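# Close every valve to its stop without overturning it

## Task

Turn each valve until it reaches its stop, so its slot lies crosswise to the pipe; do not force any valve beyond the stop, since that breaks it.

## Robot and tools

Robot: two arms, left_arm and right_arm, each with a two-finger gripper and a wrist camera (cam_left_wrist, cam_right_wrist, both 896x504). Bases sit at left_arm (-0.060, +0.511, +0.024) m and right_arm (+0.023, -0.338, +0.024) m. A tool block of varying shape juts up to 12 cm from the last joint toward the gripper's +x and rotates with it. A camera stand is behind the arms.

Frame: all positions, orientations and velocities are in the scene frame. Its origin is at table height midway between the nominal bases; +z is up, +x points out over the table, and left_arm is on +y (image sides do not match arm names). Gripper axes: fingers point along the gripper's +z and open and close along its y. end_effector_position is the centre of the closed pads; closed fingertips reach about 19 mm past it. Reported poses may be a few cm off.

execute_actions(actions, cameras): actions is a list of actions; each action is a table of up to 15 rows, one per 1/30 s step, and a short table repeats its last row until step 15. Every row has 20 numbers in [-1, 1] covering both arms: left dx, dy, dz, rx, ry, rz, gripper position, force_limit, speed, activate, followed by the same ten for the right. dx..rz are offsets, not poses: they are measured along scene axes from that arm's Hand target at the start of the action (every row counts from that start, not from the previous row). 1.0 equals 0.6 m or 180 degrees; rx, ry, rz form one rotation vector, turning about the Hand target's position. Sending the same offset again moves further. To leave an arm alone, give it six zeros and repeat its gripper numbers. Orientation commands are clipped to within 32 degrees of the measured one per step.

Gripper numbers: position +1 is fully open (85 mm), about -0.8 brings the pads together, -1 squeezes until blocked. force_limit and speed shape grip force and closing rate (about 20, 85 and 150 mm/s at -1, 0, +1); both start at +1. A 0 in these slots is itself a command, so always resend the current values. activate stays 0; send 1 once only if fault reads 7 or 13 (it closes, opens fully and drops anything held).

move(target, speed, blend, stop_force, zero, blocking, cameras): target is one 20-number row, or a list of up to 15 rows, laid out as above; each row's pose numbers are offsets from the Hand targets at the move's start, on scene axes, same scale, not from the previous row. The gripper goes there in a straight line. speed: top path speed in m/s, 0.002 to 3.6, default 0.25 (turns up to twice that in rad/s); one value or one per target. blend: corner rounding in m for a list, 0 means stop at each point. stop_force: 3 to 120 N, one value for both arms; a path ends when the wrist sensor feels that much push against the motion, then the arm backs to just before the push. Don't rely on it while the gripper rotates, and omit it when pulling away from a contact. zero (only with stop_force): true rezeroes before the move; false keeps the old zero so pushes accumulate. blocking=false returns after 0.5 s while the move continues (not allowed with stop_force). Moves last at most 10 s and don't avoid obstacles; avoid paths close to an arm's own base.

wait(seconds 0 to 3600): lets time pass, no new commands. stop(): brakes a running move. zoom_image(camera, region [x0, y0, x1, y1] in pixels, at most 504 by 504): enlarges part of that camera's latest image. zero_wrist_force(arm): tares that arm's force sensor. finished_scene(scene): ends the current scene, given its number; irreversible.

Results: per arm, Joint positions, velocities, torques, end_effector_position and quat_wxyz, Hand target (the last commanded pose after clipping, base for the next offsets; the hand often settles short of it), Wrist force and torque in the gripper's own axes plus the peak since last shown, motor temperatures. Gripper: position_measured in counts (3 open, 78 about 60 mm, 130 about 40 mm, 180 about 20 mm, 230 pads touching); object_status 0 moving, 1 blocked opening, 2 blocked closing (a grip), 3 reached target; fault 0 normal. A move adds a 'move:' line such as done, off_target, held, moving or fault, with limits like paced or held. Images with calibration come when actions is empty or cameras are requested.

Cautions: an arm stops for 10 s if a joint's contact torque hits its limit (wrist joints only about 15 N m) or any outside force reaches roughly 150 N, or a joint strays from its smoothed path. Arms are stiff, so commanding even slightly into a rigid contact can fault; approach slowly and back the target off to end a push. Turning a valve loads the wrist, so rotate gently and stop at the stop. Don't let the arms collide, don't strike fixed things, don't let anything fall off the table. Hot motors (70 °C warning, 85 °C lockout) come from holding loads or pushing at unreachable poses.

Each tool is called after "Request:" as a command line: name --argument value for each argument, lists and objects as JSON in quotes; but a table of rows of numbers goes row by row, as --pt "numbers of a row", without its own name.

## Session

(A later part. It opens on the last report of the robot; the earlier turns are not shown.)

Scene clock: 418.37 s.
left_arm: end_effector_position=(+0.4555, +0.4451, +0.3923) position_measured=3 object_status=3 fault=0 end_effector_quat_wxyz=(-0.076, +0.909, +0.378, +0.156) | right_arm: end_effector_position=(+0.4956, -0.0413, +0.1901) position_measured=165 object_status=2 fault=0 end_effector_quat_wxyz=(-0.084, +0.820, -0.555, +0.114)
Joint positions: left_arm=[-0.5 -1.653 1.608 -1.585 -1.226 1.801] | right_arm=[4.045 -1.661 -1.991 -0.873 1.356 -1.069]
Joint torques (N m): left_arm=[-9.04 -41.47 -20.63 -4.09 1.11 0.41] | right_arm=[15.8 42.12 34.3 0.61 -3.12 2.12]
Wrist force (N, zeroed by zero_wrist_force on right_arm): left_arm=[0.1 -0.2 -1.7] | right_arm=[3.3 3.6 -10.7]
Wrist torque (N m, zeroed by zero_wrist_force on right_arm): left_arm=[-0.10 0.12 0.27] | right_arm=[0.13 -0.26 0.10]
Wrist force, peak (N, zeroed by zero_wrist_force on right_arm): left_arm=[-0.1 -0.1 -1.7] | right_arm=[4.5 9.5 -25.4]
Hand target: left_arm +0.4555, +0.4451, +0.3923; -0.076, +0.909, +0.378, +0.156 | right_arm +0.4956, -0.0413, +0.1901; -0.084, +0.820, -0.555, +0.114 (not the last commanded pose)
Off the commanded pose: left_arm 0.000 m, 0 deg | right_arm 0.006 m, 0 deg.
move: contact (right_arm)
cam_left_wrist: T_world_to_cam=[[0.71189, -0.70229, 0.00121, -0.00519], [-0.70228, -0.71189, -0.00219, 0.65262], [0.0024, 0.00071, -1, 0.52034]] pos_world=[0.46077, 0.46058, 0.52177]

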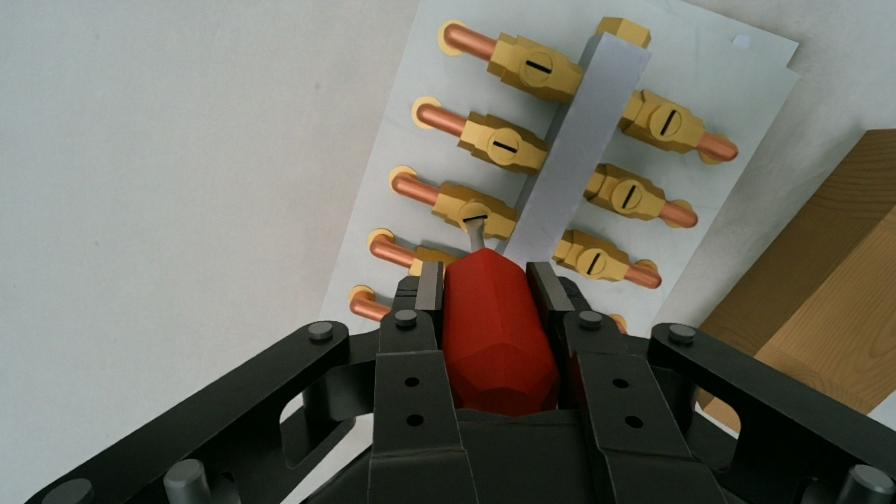

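Request:
move --target '[0,0,0,0,0,0,1,1,1,0,0.0022,-0.0035,0.0004,0,0,0,-0.97,1,-1,0]' --speed 0.004 --stop_force 5 --cameras '["cam_left_wrist"]'

Request:
zoom_image --camera "cam_left_wrist" --region '[448, 200, 502, 242]'

Request:
move --target '[0,0,0,0,0,0,1,1,1,0,0.0020,0,-0.0090,0,0,0,-0.97,1,-1,0]' --speed 0.01 --stop_force 12 --cameras '["cam_left_wrist"]'

Request:
zoom_image --camera "cam_left_wrist" --region '[448, 200, 502, 242]'

Scene clock: 420.17 s.
left_arm: end_effector_position=(+0.4555, +0.4451, +0.3923) position_measured=3 object_status=3 fault=0 end_effector_quat_wxyz=(-0.076, +0.909, +0.378, +0.156) | right_arm: end_effector_position=(+0.4960, -0.0418, +0.1902) position_measured=165 object_status=2 fault=0 end_effector_quat_wxyz=(-0.084, +0.820, -0.554, +0.114)
Joint positions: left_arm=[-0.5 -1.653 1.608 -1.585 -1.226 1.801] | right_arm=[4.044 -1.661 -1.991 -0.873 1.356 -1.07]
Joint torques (N m): left_arm=[-8.91 -41.03 -20.73 -4.17 1.07 0.36] | right_arm=[15.03 32.05 33.55 -0.08 -4.29 2.19]
Wrist force (N, zeroed by zero_wrist_force on right_arm): left_arm=[0.0 -0.1 -1.4] | right_arm=[0.5 2.6 -6.4]
Wrist torque (N m, zeroed by zero_wrist_force on right_arm): left_arm=[-0.10 0.13 0.27] | right_arm=[0.20 -0.54 0.10]
Wrist force, peak (N, zeroed by zero_wrist_force on right_arm): left_arm=[0.1 -0.1 -1.8] | right_arm=[3.4 3.7 -11.2]
Hand target: left_arm +0.4555, +0.4451, +0.3923; -0.076, +0.909, +0.378, +0.156 | right_arm +0.4960, -0.0418, +0.1901; -0.084, +0.820, -0.554, +0.114 (not the last commanded pose)
Off the commanded pose: left_arm 0.000 m, 0 deg | right_arm 0.002 m, 0 deg.
move: contact (right_arm)
cam_left_wrist: T_world_to_cam=[[0.71189, -0.70229, 0.00121, -0.00519], [-0.70228, -0.71189, -0.00219, 0.65262], [0.0024, 0.00071, -1, 0.52034]] pos_world=[0.46077, 0.46058, 0.52177]

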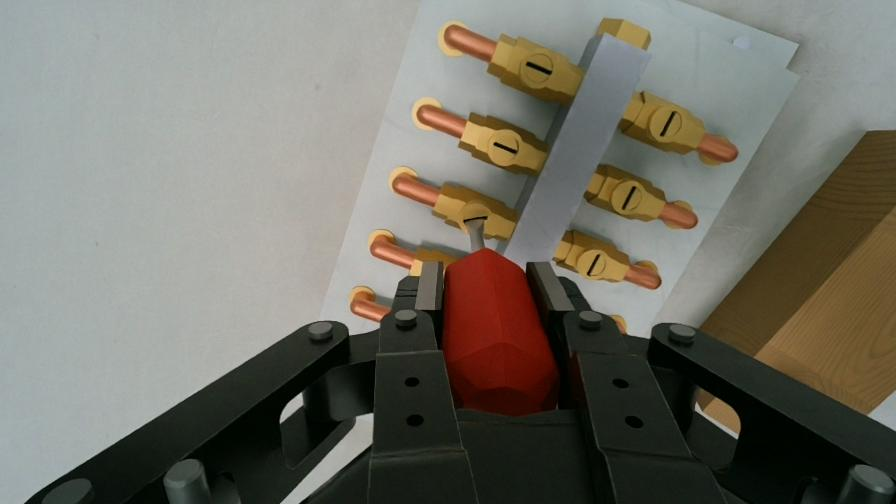

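Scaled by 9.333 from the camera's image (finer frame: 1280x720).

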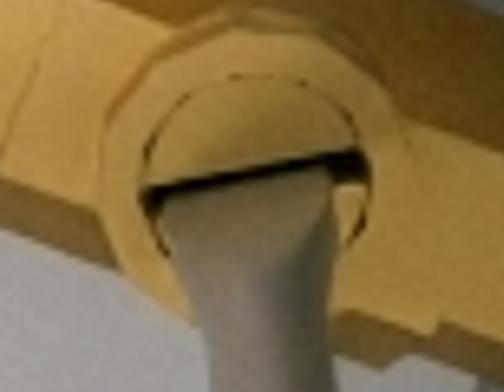

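Scene clock: 421.33 s.
left_arm: end_effector_position=(+0.4555, +0.4451, +0.3923) position_measured=3 object_status=3 fault=0 end_effector_quat_wxyz=(-0.076, +0.909, +0.378, +0.156) | right_arm: end_effector_position=(+0.4960, -0.0417, +0.1900) position_measured=165 object_status=2 fault=0 end_effector_quat_wxyz=(-0.084, +0.820, -0.554, +0.114)
Joint positions: left_arm=[-0.5 -1.653 1.608 -1.585 -1.226 1.801] | right_arm=[4.044 -1.661 -1.991 -0.872 1.356 -1.07]
Joint torques (N m): left_arm=[-8.67 -41.24 -20.62 -4.14 1.07 0.29] | right_arm=[3.77 37.62 32.79 0.5 -3.64 -1.1]
Wrist force (N, zeroed by zero_wrist_force on right_arm): left_arm=[0.2 0.3 -1.1] | right_arm=[2.6 7.0 -18.5]
Wrist torque (N m, zeroed by zero_wrist_force on right_arm): left_arm=[-0.02 0.10 0.27] | right_arm=[-0.17 -0.39 0.10]
Wrist force, peak (N, zeroed by zero_wrist_force on right_arm): left_arm=[0.1 -0.1 -1.9] | right_arm=[4.0 13.6 -32.8]
Hand target: left_arm +0.4555, +0.4451, +0.3923; -0.076, +0.909, +0.378, +0.156 | right_arm +0.4960, -0.0417, +0.1900; -0.084, +0.820, -0.554, +0.114 (not the last commanded pose)
Off the commanded pose: left_arm 0.000 m, 0 deg | right_arm 0.005 m, 0 deg.
move: contact (right_arm)
cam_left_wrist: T_world_to_cam=[[0.71189, -0.70229, 0.00121, -0.00519], [-0.70228, -0.71189, -0.00219, 0.65262], [0.0024, 0.00071, -1, 0.52034]] pos_world=[0.46077, 0.46058, 0.52177]

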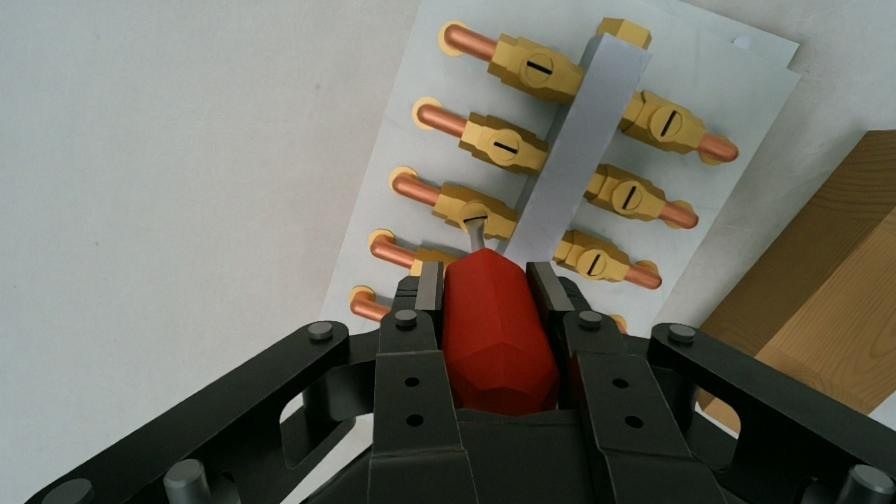

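Scaled by 9.333 from the camera's image (finer frame: 1280x720).

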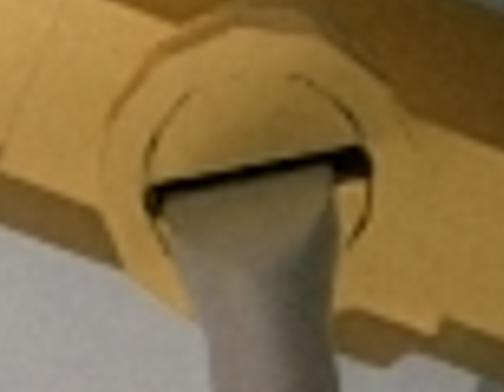

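Request:
move --target '[0,0,0,0,0,0,1,1,1,0,-0.0001,0,0.0007,0,0,0,-0.97,1,-1,0]' --speed 0.02

Request:
move --target '[0,0,0,0,0,0,1,1,1,0,0.0018,-0.0028,0.0003,0,0,0,-0.97,1,-1,0]' --speed 0.004 --stop_force 6 --cameras '["cam_left_wrist"]'

Request:
zoom_image --camera "cam_left_wrist" --region '[448, 200, 502, 242]'

Request:
move --target '[0,0,0,0,0,0,1,1,1,0,0.0020,0,-0.0090,0,0,0,-0.97,1,-1,0]' --speed 0.01 --stop_force 12 --cameras '["cam_left_wrist"]'

Request:
zoom_image --camera "cam_left_wrist" --region '[448, 200, 502, 242]'

Scene clock: 423.10 s.
left_arm: end_effector_position=(+0.4555, +0.4451, +0.3923) position_measured=3 object_status=3 fault=0 end_effector_quat_wxyz=(-0.076, +0.909, +0.378, +0.156) | right_arm: end_effector_position=(+0.4960, -0.0418, +0.1904) position_measured=165 object_status=2 fault=0 end_effector_quat_wxyz=(-0.084, +0.820, -0.554, +0.114)
Joint positions: left_arm=[-0.5 -1.653 1.608 -1.585 -1.226 1.801] | right_arm=[4.044 -1.661 -1.991 -0.873 1.356 -1.07]
Joint torques (N m): left_arm=[-9.29 -41.13 -20.92 -4.11 0.99 0.28] | right_arm=[14.4 48.09 35.71 3.19 -3.25 2.07]
Wrist force (N, zeroed by zero_wrist_force on right_arm): left_arm=[0.3 0.0 -1.4] | right_arm=[1.4 1.6 -1.9]
Wrist torque (N m, zeroed by zero_wrist_force on right_arm): left_arm=[-0.08 0.09 0.26] | right_arm=[0.29 -0.41 0.10]
Wrist force, peak (N, zeroed by zero_wrist_force on right_arm): left_arm=[0.1 -0.1 -1.8] | right_arm=[2.3 7.0 -18.8]
Hand target: left_arm +0.4555, +0.4451, +0.3923; -0.076, +0.909, +0.378, +0.156 | right_arm +0.4960, -0.0417, +0.1904; -0.084, +0.820, -0.554, +0.114
Off the commanded pose: left_arm 0.000 m, 0 deg | right_arm 0.000 m, 0 deg.
move: done

Scene clock: 424.20 s.
left_arm: end_effector_position=(+0.4555, +0.4451, +0.3923) position_measured=3 object_status=3 fault=0 end_effector_quat_wxyz=(-0.076, +0.909, +0.378, +0.156) | right_arm: end_effector_position=(+0.4971, -0.0434, +0.1906) position_measured=165 object_status=2 fault=0 end_effector_quat_wxyz=(-0.084, +0.820, -0.554, +0.114)
Joint positions: left_arm=[-0.5 -1.653 1.608 -1.585 -1.226 1.801] | right_arm=[4.04 -1.66 -1.991 -0.873 1.357 -1.074]
Joint torques (N m): left_arm=[-8.77 -41.49 -21.09 -4.13 1.06 0.36] | right_arm=[-3.75 44.24 7.69 5.29 0.91 0.36]
Wrist force (N, zeroed by zero_wrist_force on right_arm): left_arm=[-0.1 0.0 -1.2] | right_arm=[1.2 1.9 -2.6]
Wrist torque (N m, zeroed by zero_wrist_force on right_arm): left_arm=[-0.08 0.15 0.26] | right_arm=[0.26 -0.43 0.10]
Wrist force, peak (N, zeroed by zero_wrist_force on right_arm): left_arm=[0.0 -0.1 -1.8] | right_arm=[1.4 2.3 -2.9]
Hand target: left_arm +0.4555, +0.4451, +0.3923; -0.076, +0.909, +0.378, +0.156 | right_arm +0.4971, -0.0434, +0.1906; -0.084, +0.820, -0.554, +0.114
Off the commanded pose: left_arm 0.000 m, 0 deg | right_arm 0.000 m, 0 deg.
move: done
cam_left_wrist: T_world_to_cam=[[0.71189, -0.70229, 0.00121, -0.00519], [-0.70228, -0.71189, -0.00219, 0.65262], [0.0024, 0.00071, -1, 0.52034]] pos_world=[0.46077, 0.46058, 0.52177]

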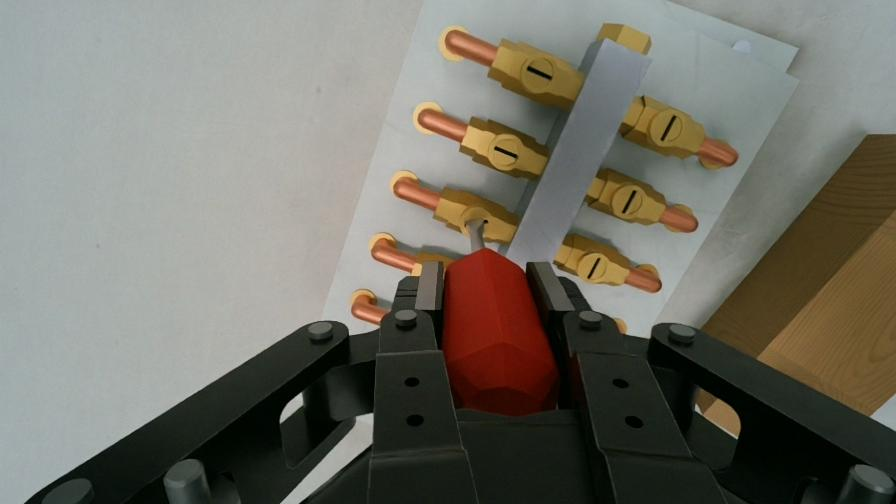

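Scaled by 9.333 from the camera's image (finer frame: 1280x720).

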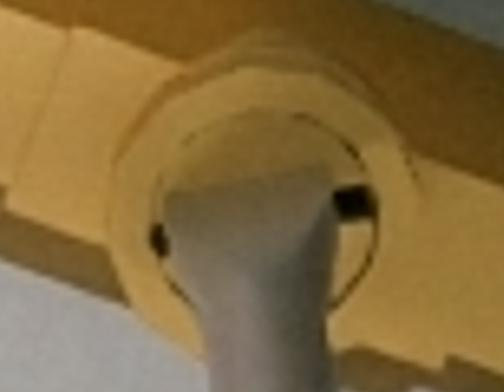

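Scene clock: 425.63 s.
left_arm: end_effector_position=(+0.4555, +0.4451, +0.3923) position_measured=3 object_status=3 fault=0 end_effector_quat_wxyz=(-0.076, +0.909, +0.378, +0.156) | right_arm: end_effector_position=(+0.4972, -0.0434, +0.1903) position_measured=165 object_status=2 fault=0 end_effector_quat_wxyz=(-0.084, +0.820, -0.554, +0.114)
Joint positions: left_arm=[-0.5 -1.653 1.608 -1.585 -1.226 1.801] | right_arm=[4.04 -1.661 -1.991 -0.871 1.357 -1.074]
Joint torques (N m): left_arm=[-8.82 -41.14 -20.66 -4.16 1.06 0.32] | right_arm=[14.73 37.98 33.18 0.86 -2.06 1.93]
Wrist force (N, zeroed by zero_wrist_force on right_arm): left_arm=[0.0 -0.1 -1.3] | right_arm=[3.7 6.5 -16.5]
Wrist torque (N m, zeroed by zero_wrist_force on right_arm): left_arm=[-0.10 0.14 0.27] | right_arm=[-0.11 -0.30 0.11]
Wrist force, peak (N, zeroed by zero_wrist_force on right_arm): left_arm=[-0.3 -0.1 -1.8] | right_arm=[5.0 12.8 -32.8]
Hand target: left_arm +0.4555, +0.4451, +0.3923; -0.076, +0.909, +0.378, +0.156 | right_arm +0.4972, -0.0434, +0.1903; -0.084, +0.820, -0.554, +0.114 (not the last commanded pose)
Off the commanded pose: left_arm 0.000 m, 0 deg | right_arm 0.005 m, 0 deg.
move: contact (right_arm)
cam_left_wrist: T_world_to_cam=[[0.71189, -0.70229, 0.00121, -0.00519], [-0.70228, -0.71189, -0.00219, 0.65262], [0.0024, 0.00071, -1, 0.52034]] pos_world=[0.46077, 0.46058, 0.52177]

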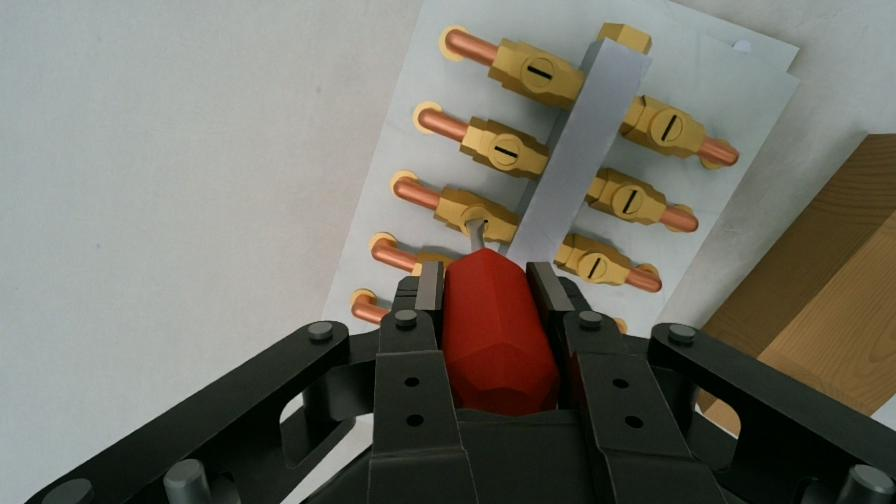

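Scaled by 9.333 from the camera's image (finer frame: 1280x720).

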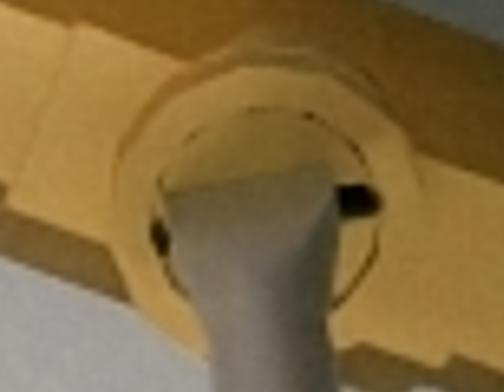

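Request:
move --pt "0 0 0 0 0 0 1 1 1 0 -0.0016 0 0.0057 0 0 0 -0.97 1 -1 0" --pt "0 0 0 0 0 0 1 1 1 0 -0.0149 0.0212 0.0035 0 0 0 -0.97 1 -1 0" --pt "0 0 0 0 0 0 1 1 1 0 -0.0067 0.0080 0.0052 0 0 0 -0.97 1 -1 0" --pt "0 0 0 0 0 0 1 1 1 0 -0.0034 0.0028 0.0052 0 0 0 -0.97 1 -1 0" --speed '[0.04,0.05,0.05,0.01]' --cameras '["cam_left_wrist"]'

Request:
zoom_image --camera "cam_left_wrist" --region '[448, 200, 502, 242]'

Request:
move --target '[0,0,0,0,0,0,1,1,1,0,0.0041,0,-0.0144,0,0,0,-0.97,1,-1,0]' --speed 0.01 --stop_force 8 --cameras '["cam_left_wrist"]'

Request:
zoom_image --camera "cam_left_wrist" --region '[448, 200, 502, 242]'

Scene clock: 429.23 s.
left_arm: end_effector_position=(+0.4555, +0.4451, +0.3923) position_measured=3 object_status=3 fault=0 end_effector_quat_wxyz=(-0.076, +0.909, +0.378, +0.156) | right_arm: end_effector_position=(+0.4952, -0.0417, +0.1934) position_measured=165 object_status=2 fault=0 end_effector_quat_wxyz=(-0.084, +0.820, -0.554, +0.114)
Joint positions: left_arm=[-0.5 -1.653 1.608 -1.585 -1.226 1.801] | right_arm=[4.045 -1.655 -1.988 -0.881 1.356 -1.069]
Joint torques (N m): left_arm=[-8.88 -40.94 -21.14 -4.25 1.03 0.27] | right_arm=[-1.42 48.56 8.17 6.05 1.64 -0.88]
Wrist force (N, zeroed by zero_wrist_force on right_arm): left_arm=[0.0 0.0 -1.4] | right_arm=[1.7 1.1 -0.8]
Wrist torque (N m, zeroed by zero_wrist_force on right_arm): left_arm=[-0.08 0.14 0.26] | right_arm=[0.19 -0.29 0.10]
Wrist force, peak (N, zeroed by zero_wrist_force on right_arm): left_arm=[0.1 -0.2 -1.8] | right_arm=[3.7 6.6 -16.7]
Hand target: left_arm +0.4555, +0.4451, +0.3923; -0.076, +0.909, +0.378, +0.156 | right_arm +0.4951, -0.0417, +0.1934; -0.084, +0.820, -0.554, +0.114
Off the commanded pose: left_arm 0.000 m, 0 deg | right_arm 0.000 m, 0 deg.
move: done
cam_left_wrist: T_world_to_cam=[[0.71189, -0.70229, 0.00121, -0.00519], [-0.70228, -0.71189, -0.00219, 0.65262], [0.0024, 0.00071, -1, 0.52034]] pos_world=[0.46077, 0.46058, 0.52177]

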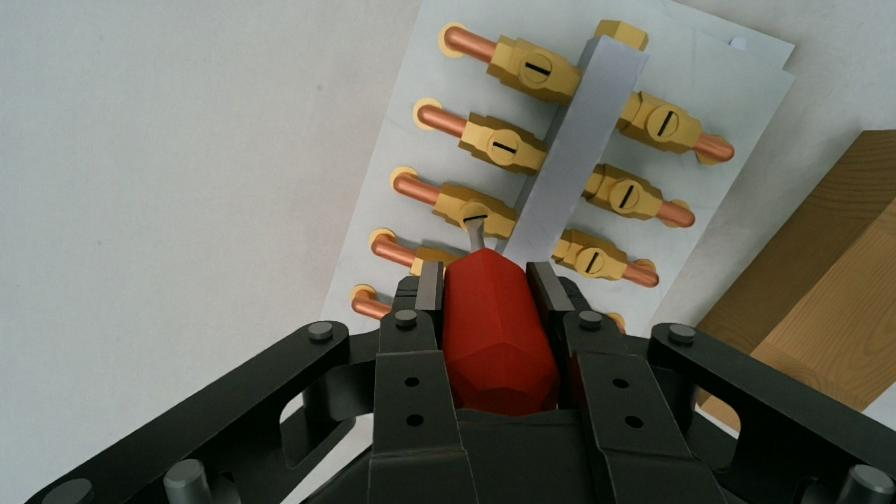

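Scaled by 9.333 from the camera's image (finer frame: 1280x720).

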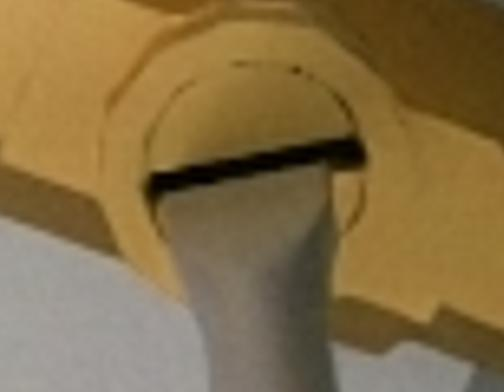

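Scene clock: 431.13 s.
left_arm: end_effector_position=(+0.4555, +0.4451, +0.3923) position_measured=3 object_status=3 fault=0 end_effector_quat_wxyz=(-0.076, +0.909, +0.378, +0.156) | right_arm: end_effector_position=(+0.4967, -0.0417, +0.1877) position_measured=165 object_status=2 fault=0 end_effector_quat_wxyz=(-0.084, +0.820, -0.554, +0.114)
Joint positions: left_arm=[-0.5 -1.653 1.608 -1.585 -1.226 1.801] | right_arm=[4.043 -1.666 -1.994 -0.865 1.356 -1.071]
Joint torques (N m): left_arm=[-9.14 -41.01 -20.83 -4.23 1.01 0.25] | right_arm=[15.5 41.9 33.97 0.62 -2.87 2.18]
Wrist force (N, zeroed by zero_wrist_force on right_arm): left_arm=[0.1 0.1 -1.5] | right_arm=[4.1 3.5 -12.5]
Wrist torque (N m, zeroed by zero_wrist_force on right_arm): left_arm=[-0.07 0.13 0.27] | right_arm=[0.02 -0.11 0.11]
Wrist force, peak (N, zeroed by zero_wrist_force on right_arm): left_arm=[0.4 -0.1 -1.7] | right_arm=[5.5 9.4 -26.4]
Hand target: left_arm +0.4555, +0.4451, +0.3923; -0.076, +0.909, +0.378, +0.156 | right_arm +0.4967, -0.0417, +0.1877; -0.084, +0.820, -0.554, +0.114 (not the last commanded pose)
Off the commanded pose: left_arm 0.000 m, 0 deg | right_arm 0.003 m, 0 deg.
move: contact (right_arm)
cam_left_wrist: T_world_to_cam=[[0.71189, -0.70229, 0.00121, -0.00519], [-0.70228, -0.71189, -0.00219, 0.65262], [0.0024, 0.00071, -1, 0.52034]] pos_world=[0.46077, 0.46058, 0.52177]

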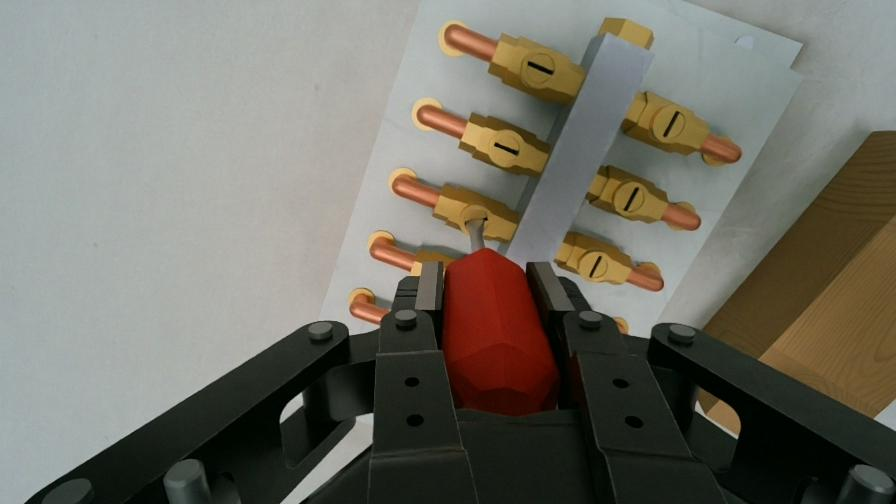

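Scaled by 9.333 from the camera's image (finer frame: 1280x720).

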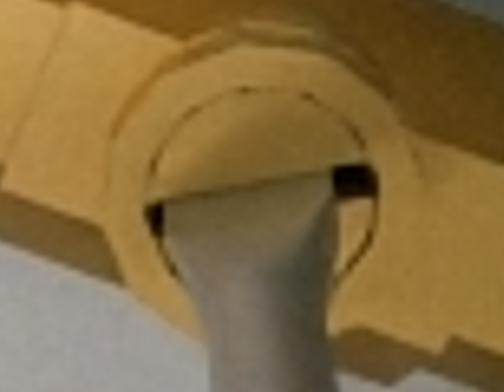

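Request:
move --pt "0 0 0 0 0 0 1 1 1 0 -0.0008 -0.0003 -0.0003 0 0 0 -0.97 1 -1 0" --pt "0 0 0 0 0 0 1 1 1 0 -0.0018 -0.0015 -0.0003 -0.084 -0.0017 0.2938 -0.97 1 -1 0" --speed 0.25

Request:
move --target '[0,0,0,0,0,0,1,1,1,0,0,0,0,-0.0061,-0.0001,0.0214,-0.97,1,-1,0]' --speed 0.05 --cameras '["cam_left_wrist"]'

Request:
zoom_image --camera "cam_left_wrist" --region '[434, 190, 514, 260]'

Scene clock: 435.43 s.
left_arm: end_effector_position=(+0.4555, +0.4451, +0.3923) position_measured=3 object_status=3 fault=0 end_effector_quat_wxyz=(-0.076, +0.909, +0.378, +0.156) | right_arm: end_effector_position=(+0.4956, -0.0426, +0.1876) position_measured=165 object_status=2 fault=0 end_effector_quat_wxyz=(-0.023, +0.984, -0.113, +0.136)
Joint positions: left_arm=[-0.5 -1.653 1.608 -1.585 -1.226 1.801] | right_arm=[4.04 -1.664 -1.994 -0.869 1.364 -2.033]
Joint torques (N m): left_arm=[-8.71 -41.37 -20.3 -4.26 1.04 0.1] | right_arm=[-9.96 37.02 34.9 3.91 1.02 -2.19]
Wrist force (N, zeroed by zero_wrist_force on right_arm): left_arm=[-0.3 0.1 -1.6] | right_arm=[2.6 1.2 -3.8]
Wrist torque (N m, zeroed by zero_wrist_force on right_arm): left_arm=[-0.06 0.18 0.26] | right_arm=[0.38 -0.35 0.38]
Wrist force, peak (N, zeroed by zero_wrist_force on right_arm): left_arm=[0.1 0.2 -1.8] | right_arm=[4.1 3.4 -13.0]
Hand target: left_arm +0.4555, +0.4451, +0.3923; -0.076, +0.909, +0.378, +0.156 | right_arm +0.4957, -0.0426, +0.1876; -0.023, +0.984, -0.113, +0.136
Off the commanded pose: left_arm 0.000 m, 0 deg | right_arm 0.000 m, 0 deg.
move: done

Scene clock: 436.43 s.
left_arm: end_effector_position=(+0.4555, +0.4451, +0.3923) position_measured=3 object_status=3 fault=0 end_effector_quat_wxyz=(-0.076, +0.909, +0.378, +0.156) | right_arm: end_effector_position=(+0.4957, -0.0426, +0.1876) position_measured=165 object_status=2 fault=0 end_effector_quat_wxyz=(-0.018, +0.987, -0.079, +0.137) end_effector_velocity=(+0.000, +0.000, +0.001) end_effector_angular_velocity=(+0.002, -0.001, -0.005)
Joint positions: left_arm=[-0.5 -1.653 1.608 -1.585 -1.226 1.801] | right_arm=[4.039 -1.664 -1.993 -0.87 1.364 -2.104]
Joint velocities: left_arm=[within noise] | right_arm=[0 0.001 0 0 0 0.005]
Joint torques (N m): left_arm=[-8.74 -40.93 -21.41 -4.28 1.04 0.07] | right_arm=[-11.12 9.44 36.65 0.65 2.06 1.89]
Wrist force (N, zeroed by zero_wrist_force on right_arm): left_arm=[-0.1 -0.1 -1.3] | right_arm=[1.6 2.6 -4.7]
Wrist torque (N m, zeroed by zero_wrist_force on right_arm): left_arm=[-0.11 0.14 0.26] | right_arm=[0.27 -0.38 0.64]
Wrist force, peak (N, zeroed by zero_wrist_force on right_arm): left_arm=[-0.1 -0.1 -1.7] | right_arm=[1.6 2.6 -4.8]
Hand target: left_arm +0.4555, +0.4451, +0.3923; -0.076, +0.909, +0.378, +0.156 | right_arm +0.4957, -0.0426, +0.1876; -0.018, +0.987, -0.079, +0.137
Off the commanded pose: left_arm 0.000 m, 0 deg | right_arm 0.000 m, 0 deg.
move: done
cam_left_wrist: T_world_to_cam=[[0.71189, -0.70229, 0.00121, -0.00519], [-0.70228, -0.71189, -0.00219, 0.65262], [0.0024, 0.00071, -1, 0.52034]] pos_world=[0.46077, 0.46058, 0.52177]

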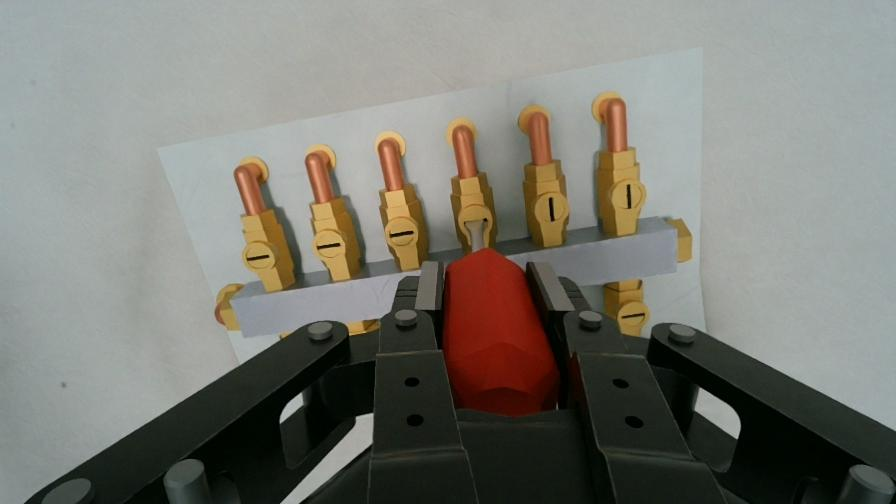

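Scaled by 6.300 from the camera's image (finer frame: 1280x720).

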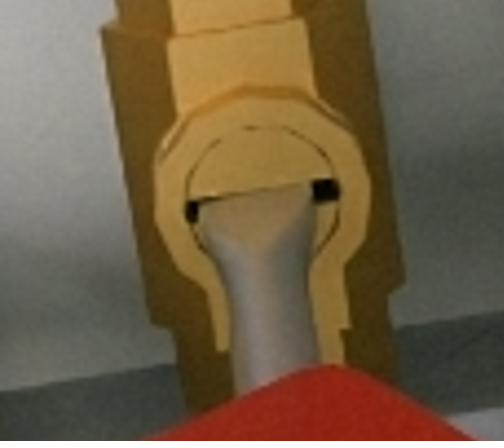

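Request:
move --target '[0,0,0,0,0,0,1,1,1,0,0,0,0,-0.005,-0.0001,0.0174,-0.97,1,-1,0]' --speed 0.05 --cameras '["cam_left_wrist"]'

Request:
zoom_image --camera "cam_left_wrist" --region '[500, 140, 700, 260]'

Scene clock: 437.93 s.
left_arm: end_effector_position=(+0.4555, +0.4451, +0.3923) position_measured=3 object_status=3 fault=0 end_effector_quat_wxyz=(-0.076, +0.909, +0.378, +0.156) | right_arm: end_effector_position=(+0.4957, -0.0426, +0.1876) position_measured=165 object_status=2 fault=0 end_effector_quat_wxyz=(-0.014, +0.989, -0.050, +0.137) end_effector_velocity=(+0.000, +0.000, +0.000) end_effector_angular_velocity=(+0.000, +0.000, -0.006)
Joint positions: left_arm=[-0.5 -1.653 1.608 -1.585 -1.226 1.801] | right_arm=[4.039 -1.664 -1.993 -0.87 1.365 -2.161]
Joint velocities: left_arm=[within noise] | right_arm=[0 -0.001 0 0 -0.001 0.006]
Joint torques (N m): left_arm=[-8.86 -41.18 -20.97 -4.35 1.04 0.1] | right_arm=[-10.91 8.61 32.97 0.08 1.63 0.77]
Wrist force (N, zeroed by zero_wrist_force on right_arm): left_arm=[0.1 0.4 -1.4] | right_arm=[1.1 -0.2 -6.0]
Wrist torque (N m, zeroed by zero_wrist_force on right_arm): left_arm=[-0.02 0.11 0.27] | right_arm=[0.37 -0.43 2.15]
Wrist force, peak (N, zeroed by zero_wrist_force on right_arm): left_arm=[0.1 -0.2 -1.7] | right_arm=[1.9 2.7 -5.8]
Hand target: left_arm +0.4555, +0.4451, +0.3923; -0.076, +0.909, +0.378, +0.156 | right_arm +0.4957, -0.0426, +0.1876; -0.014, +0.989, -0.051, +0.137
Off the commanded pose: left_arm 0.000 m, 0 deg | right_arm 0.000 m, 0 deg.
move: done
cam_left_wrist: T_world_to_cam=[[0.71189, -0.70229, 0.00121, -0.00519], [-0.70228, -0.71189, -0.00219, 0.65262], [0.0024, 0.00071, -1, 0.52034]] pos_world=[0.46077, 0.46058, 0.52177]

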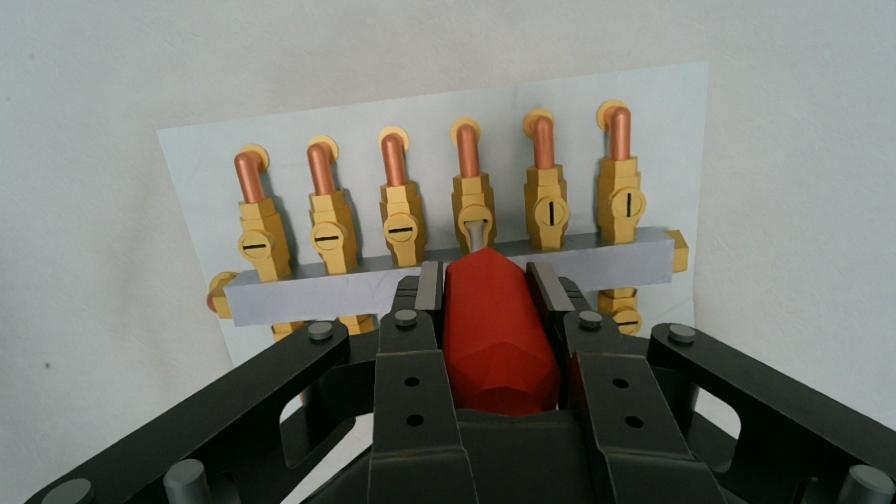

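Scaled by 2.520 from the camera's image (finer frame: 1280x720).

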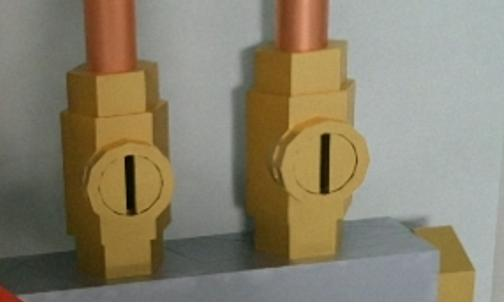

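Request:
move --pt "0 0 0 0 0 0 1 1 1 0 0 0 0 0.0061 0.0001 -0.0214 -0.97 1 -1 0" --pt "0 0 0 0 0 0 1 1 1 0 -0.0055 0 0.0192 0.0061 0.0001 -0.0214 -0.97 1 -1 0" --pt "0 0 0 0 0 0 1 1 1 0 -0.0074 -0.0488 0.0120 0.1441 0.0029 -0.5037 -0.97 1 -1 0" --pt "0 0 0 0 0 0 1 1 1 0 -0.0010 -0.0605 0.0103 0.1441 0.0029 -0.5037 -0.97 1 -1 0" --speed '[0.1,0.1,0.3,0.012]' --cameras '["cam_left_wrist"]'

Request:
zoom_image --camera "cam_left_wrist" --region '[448, 200, 502, 242]'

Scene clock: 444.27 s.
left_arm: end_effector_position=(+0.4555, +0.4451, +0.3923) position_measured=3 object_status=3 fault=0 end_effector_quat_wxyz=(-0.076, +0.909, +0.378, +0.156) | right_arm: end_effector_position=(+0.4951, -0.0790, +0.1937) position_measured=165 object_status=2 fault=0 end_effector_quat_wxyz=(+0.112, -0.635, +0.759, -0.089)
Joint positions: left_arm=[-0.5 -1.653 1.608 -1.585 -1.226 1.801] | right_arm=[3.997 -1.607 -2.043 -0.866 1.361 -0.558]
Joint torques (N m): left_arm=[-9.04 -40.95 -21.71 -4.34 0.94 -0.13] | right_arm=[3.46 8.63 9.9 5.55 1.49 -0.31]
Wrist force (N, zeroed by zero_wrist_force on right_arm): left_arm=[0.2 -0.2 -1.5] | right_arm=[2.2 1.2 -0.8]
Wrist torque (N m, zeroed by zero_wrist_force on right_arm): left_arm=[-0.10 0.11 0.26] | right_arm=[0.17 -0.33 0.08]
Wrist force, peak (N, zeroed by zero_wrist_force on right_arm): left_arm=[0.0 0.1 -1.8] | right_arm=[1.4 1.7 -11.0]
Hand target: left_arm +0.4555, +0.4451, +0.3923; -0.076, +0.909, +0.378, +0.156 | right_arm +0.4951, -0.0789, +0.1937; +0.112, -0.635, +0.759, -0.089
Off the commanded pose: left_arm 0.000 m, 0 deg | right_arm 0.000 m, 0 deg.
move: done
cam_left_wrist: T_world_to_cam=[[0.71189, -0.70229, 0.00121, -0.00519], [-0.70228, -0.71189, -0.00219, 0.65262], [0.0024, 0.00071, -1, 0.52034]] pos_world=[0.46077, 0.46058, 0.52177]

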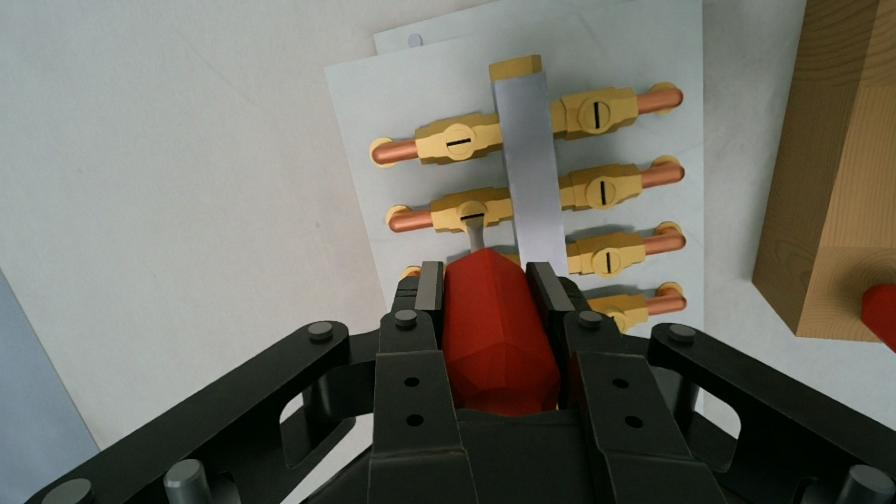

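Scaled by 9.333 from the camera's image (finer frame: 1280x720).

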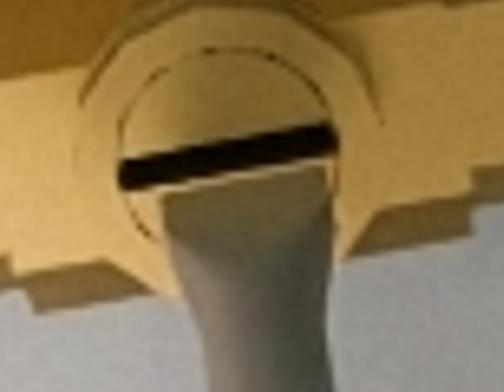

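Request:
move --target '[0,0,0,0,0,0,1,1,1,0,0.0008,-0.0015,0.0001,0,0,0,-0.97,1,-1,0]' --speed 0.01 --cameras '["cam_left_wrist"]'

Request:
zoom_image --camera "cam_left_wrist" --region '[448, 200, 502, 242]'

Request:
move --target '[0,0,0,0,0,0,1,1,1,0,0.0046,0,-0.0160,0,0,0,-0.97,1,-1,0]' --speed 0.01 --stop_force 8 --cameras '["cam_left_wrist"]'

Request:
zoom_image --camera "cam_left_wrist" --region '[448, 200, 502, 242]'

Scene clock: 445.93 s.
left_arm: end_effector_position=(+0.4555, +0.4451, +0.3923) position_measured=3 object_status=3 fault=0 end_effector_quat_wxyz=(-0.076, +0.909, +0.378, +0.156) | right_arm: end_effector_position=(+0.4956, -0.0797, +0.1938) position_measured=165 object_status=2 fault=0 end_effector_quat_wxyz=(+0.112, -0.635, +0.759, -0.089)
Joint positions: left_arm=[-0.5 -1.653 1.608 -1.585 -1.226 1.801] | right_arm=[3.995 -1.607 -2.043 -0.866 1.361 -0.56]
Joint torques (N m): left_arm=[-9.46 -41.04 -21.68 -4.36 0.96 -0.12] | right_arm=[-12.04 40.97 9.9 6.42 1.91 -0.14]
Wrist force (N, zeroed by zero_wrist_force on right_arm): left_arm=[-0.2 0.2 -1.4] | right_arm=[2.4 0.8 -0.7]
Wrist torque (N m, zeroed by zero_wrist_force on right_arm): left_arm=[-0.04 0.17 0.26] | right_arm=[0.11 -0.37 0.09]
Wrist force, peak (N, zeroed by zero_wrist_force on right_arm): left_arm=[-0.4 0.1 -1.9] | right_arm=[2.6 0.9 -0.7]
Hand target: left_arm +0.4555, +0.4451, +0.3923; -0.076, +0.909, +0.378, +0.156 | right_arm +0.4955, -0.0798, +0.1938; +0.112, -0.635, +0.759, -0.089
Off the commanded pose: left_arm 0.000 m, 0 deg | right_arm 0.000 m, 0 deg.
move: done
cam_left_wrist: T_world_to_cam=[[0.71189, -0.70229, 0.00121, -0.00519], [-0.70228, -0.71189, -0.00219, 0.65262], [0.0024, 0.00071, -1, 0.52034]] pos_world=[0.46077, 0.46058, 0.52177]

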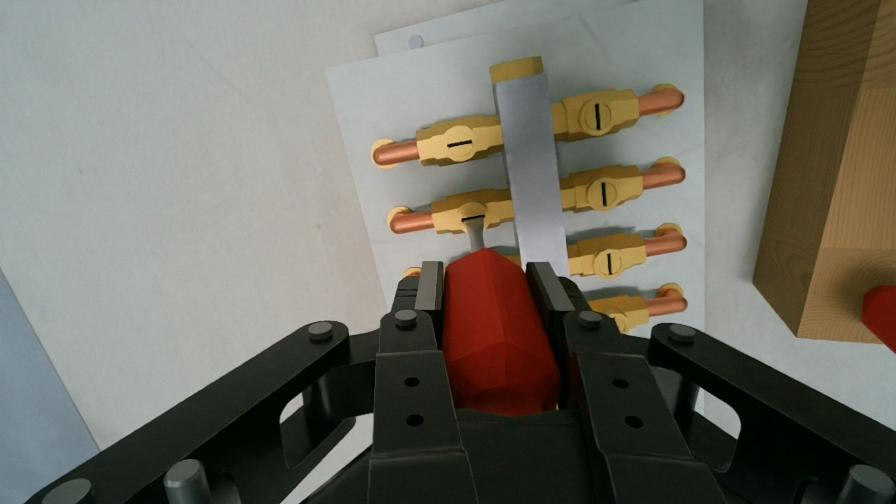

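Scaled by 9.333 from the camera's image (finer frame: 1280x720).

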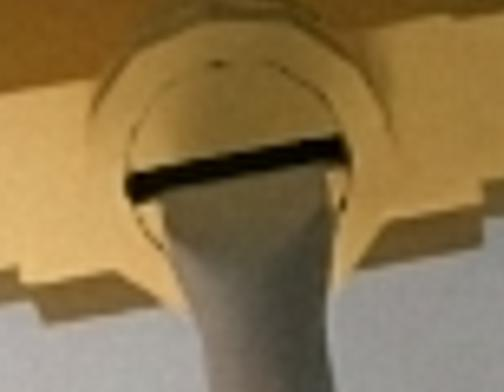

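Scene clock: 447.90 s.
left_arm: end_effector_position=(+0.4555, +0.4451, +0.3923) position_measured=3 object_status=3 fault=0 end_effector_quat_wxyz=(-0.076, +0.909, +0.378, +0.156) | right_arm: end_effector_position=(+0.4974, -0.0798, +0.1875) position_measured=165 object_status=2 fault=0 end_effector_quat_wxyz=(+0.112, -0.635, +0.759, -0.089)
Joint positions: left_arm=[-0.5 -1.653 1.608 -1.585 -1.226 1.801] | right_arm=[3.992 -1.618 -2.049 -0.847 1.362 -0.563]
Joint torques (N m): left_arm=[-8.95 -40.97 -21.33 -4.4 0.99 -0.18] | right_arm=[15.69 38.92 33.73 0.72 -2.75 1.98]
Wrist force (N, zeroed by zero_wrist_force on right_arm): left_arm=[0.1 0.3 -1.5] | right_arm=[5.0 1.3 -11.4]
Wrist torque (N m, zeroed by zero_wrist_force on right_arm): left_arm=[-0.04 0.12 0.27] | right_arm=[0.08 -0.11 0.09]
Wrist force, peak (N, zeroed by zero_wrist_force on right_arm): left_arm=[0.2 0.1 -1.7] | right_arm=[8.0 6.1 -24.4]
Hand target: left_arm +0.4555, +0.4451, +0.3923; -0.076, +0.909, +0.378, +0.156 | right_arm +0.4974, -0.0798, +0.1875; +0.112, -0.635, +0.759, -0.089 (not the last commanded pose)
Off the commanded pose: left_arm 0.000 m, 0 deg | right_arm 0.003 m, 0 deg.
move: contact (right_arm)
cam_left_wrist: T_world_to_cam=[[0.71189, -0.70229, 0.00121, -0.00519], [-0.70228, -0.71189, -0.00219, 0.65262], [0.0024, 0.00071, -1, 0.52034]] pos_world=[0.46077, 0.46058, 0.52177]

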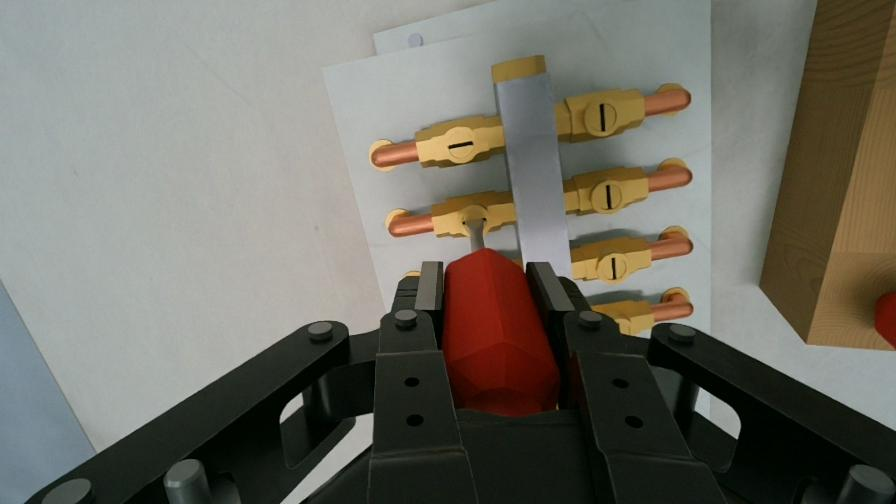

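Scaled by 9.333 from the camera's image (finer frame: 1280x720).

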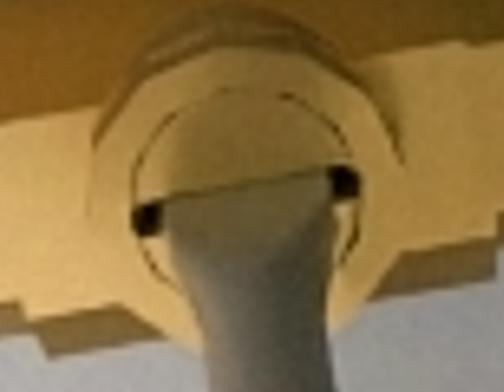

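Request:
move --target '[0,0,0,0,0,0,1,1,1,0,-0.0018,-0.0012,-0.0004,-0.1329,-0.0027,0.4647,-0.97,1,-1,0]' --speed 0.3

Request:
move --target '[0,0,0,0,0,0,1,1,1,0,0,0,0,-0.0069,-0.0001,0.0240,-0.97,1,-1,0]' --speed 0.05 --cameras '["cam_left_wrist"]'

Request:
zoom_image --camera "cam_left_wrist" --region '[434, 190, 514, 260]'

Scene clock: 451.73 s.
left_arm: end_effector_position=(+0.4555, +0.4451, +0.3923) position_measured=3 object_status=3 fault=0 end_effector_quat_wxyz=(-0.076, +0.909, +0.378, +0.156) | right_arm: end_effector_position=(+0.4963, -0.0805, +0.1872) position_measured=165 object_status=2 fault=0 end_effector_quat_wxyz=(-0.023, +0.984, -0.114, +0.136)
Joint positions: left_arm=[-0.5 -1.653 1.608 -1.585 -1.226 1.801] | right_arm=[3.986 -1.617 -2.048 -0.85 1.374 -2.086]
Joint torques (N m): left_arm=[-8.9 -41.3 -21.64 -4.42 0.99 -0.2] | right_arm=[-7.55 3.94 31.45 4.13 0.89 -2.42]
Wrist force (N, zeroed by zero_wrist_force on right_arm): left_arm=[0.3 0.1 -1.2] | right_arm=[0.6 5.1 -14.1]
Wrist torque (N m, zeroed by zero_wrist_force on right_arm): left_arm=[-0.07 0.09 0.25] | right_arm=[0.10 -0.66 0.75]
Wrist force, peak (N, zeroed by zero_wrist_force on right_arm): left_arm=[-0.1 -0.3 -1.8] | right_arm=[3.1 12.3 -19.3]
Hand target: left_arm +0.4555, +0.4451, +0.3923; -0.076, +0.909, +0.378, +0.156 | right_arm +0.4963, -0.0805, +0.1872; -0.023, +0.984, -0.113, +0.136
Off the commanded pose: left_arm 0.000 m, 0 deg | right_arm 0.000 m, 0 deg.
move: done

Scene clock: 452.83 s.
left_arm: end_effector_position=(+0.4555, +0.4451, +0.3923) position_measured=3 object_status=3 fault=0 end_effector_quat_wxyz=(-0.076, +0.909, +0.378, +0.156) | right_arm: end_effector_position=(+0.4963, -0.0805, +0.1872) position_measured=165 object_status=2 fault=0 end_effector_quat_wxyz=(-0.017, +0.988, -0.075, +0.137) end_effector_velocity=(+0.000, +0.000, -0.001) end_effector_angular_velocity=(+0.002, +0.002, -0.005)
Joint positions: left_arm=[-0.5 -1.653 1.608 -1.585 -1.226 1.801] | right_arm=[3.986 -1.618 -2.048 -0.851 1.375 -2.165]
Joint velocities: left_arm=[within noise] | right_arm=[0 -0.001 0 0 0.002 0.006]
Joint torques (N m): left_arm=[-8.98 -41.37 -21.5 -4.39 0.97 -0.31] | right_arm=[-11.04 4.5 32.92 0.52 1.93 1.58]
Wrist force (N, zeroed by zero_wrist_force on right_arm): left_arm=[-0.1 0.0 -1.3] | right_arm=[-0.2 5.1 -14.6]
Wrist torque (N m, zeroed by zero_wrist_force on right_arm): left_arm=[-0.08 0.15 0.25] | right_arm=[0.13 -0.65 1.01]
Wrist force, peak (N, zeroed by zero_wrist_force on right_arm): left_arm=[0.3 0.2 -1.6] | right_arm=[-0.5 5.7 -14.9]
Hand target: left_arm +0.4555, +0.4451, +0.3923; -0.076, +0.909, +0.378, +0.156 | right_arm +0.4963, -0.0805, +0.1872; -0.017, +0.988, -0.075, +0.137
Off the commanded pose: left_arm 0.000 m, 0 deg | right_arm 0.000 m, 0 deg.
move: done
cam_left_wrist: T_world_to_cam=[[0.71189, -0.70229, 0.00121, -0.00519], [-0.70228, -0.71189, -0.00219, 0.65262], [0.0024, 0.00071, -1, 0.52034]] pos_world=[0.46077, 0.46058, 0.52177]

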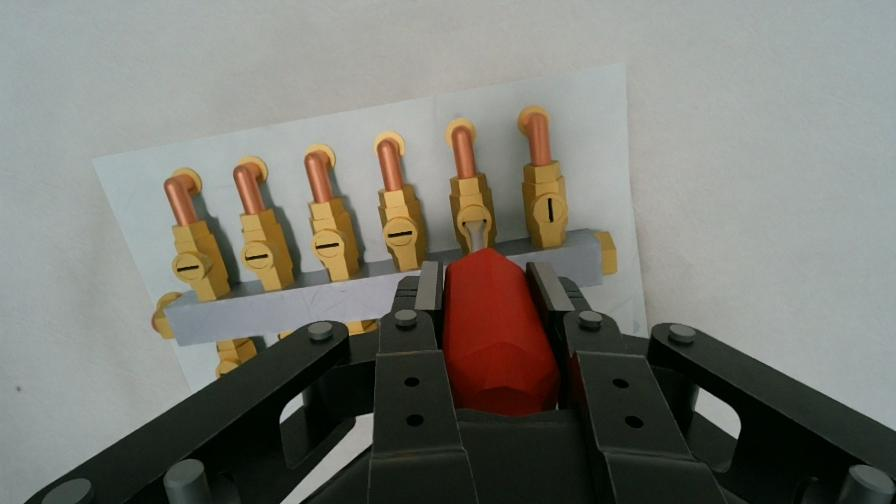

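Scaled by 6.300 from the camera's image (finer frame: 1280x720).

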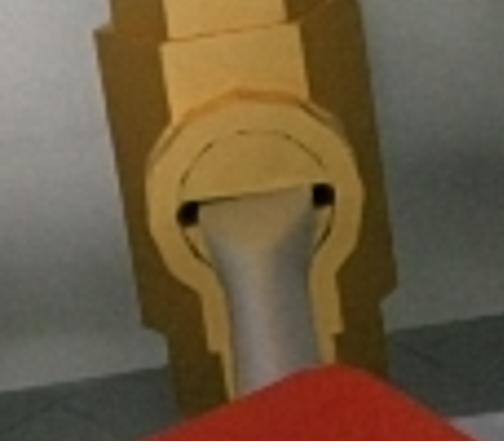

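Request:
move --target '[0,0,0,0,0,0,1,1,1,0,0,0,0,-0.0046,-0.0001,0.0160,-0.97,1,-1,0]' --speed 0.05 --cameras '["cam_left_wrist"]'

Request:
zoom_image --camera "cam_left_wrist" --region '[434, 170, 584, 270]'

Scene clock: 454.20 s.
left_arm: end_effector_position=(+0.4555, +0.4451, +0.3923) position_measured=3 object_status=3 fault=0 end_effector_quat_wxyz=(-0.076, +0.909, +0.378, +0.156) | right_arm: end_effector_position=(+0.4963, -0.0805, +0.1872) position_measured=165 object_status=2 fault=0 end_effector_quat_wxyz=(-0.013, +0.989, -0.049, +0.137) end_effector_velocity=(+0.000, +0.000, +0.000) end_effector_angular_velocity=(+0.003, +0.000, -0.005)
Joint positions: left_arm=[-0.5 -1.653 1.608 -1.585 -1.226 1.801] | right_arm=[3.986 -1.618 -2.047 -0.852 1.375 -2.217]
Joint velocities: left_arm=[within noise] | right_arm=[0 0.001 0 0 0.001 0.005]
Joint torques (N m): left_arm=[-9.11 -41.46 -21.62 -4.44 0.92 -0.34] | right_arm=[-11.19 4.73 31.47 0.03 1.44 0.57]
Wrist force (N, zeroed by zero_wrist_force on right_arm): left_arm=[-0.1 -0.3 -1.5] | right_arm=[-0.1 1.8 -13.1]
Wrist torque (N m, zeroed by zero_wrist_force on right_arm): left_arm=[-0.12 0.15 0.26] | right_arm=[0.45 -0.66 2.10]
Wrist force, peak (N, zeroed by zero_wrist_force on right_arm): left_arm=[-0.1 0.5 -1.7] | right_arm=[-0.4 5.4 -14.9]
Hand target: left_arm +0.4555, +0.4451, +0.3923; -0.076, +0.909, +0.378, +0.156 | right_arm +0.4963, -0.0805, +0.1872; -0.013, +0.989, -0.049, +0.137
Off the commanded pose: left_arm 0.000 m, 0 deg | right_arm 0.000 m, 0 deg.
move: done
cam_left_wrist: T_world_to_cam=[[0.71189, -0.70229, 0.00121, -0.00519], [-0.70228, -0.71189, -0.00219, 0.65262], [0.0024, 0.00071, -1, 0.52034]] pos_world=[0.46077, 0.46058, 0.52177]

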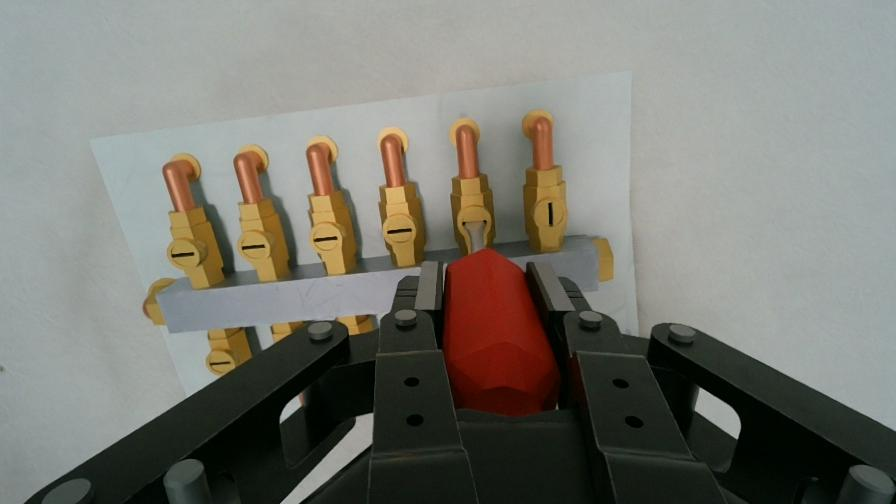

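Scaled by 3.360 from the camera's image (finer frame: 1280x720).

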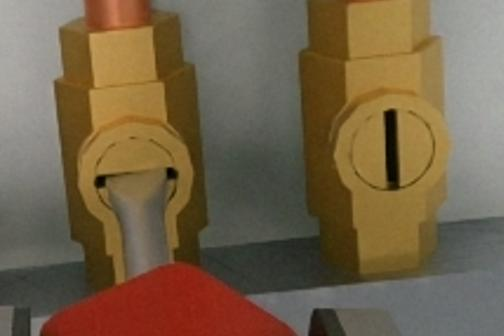

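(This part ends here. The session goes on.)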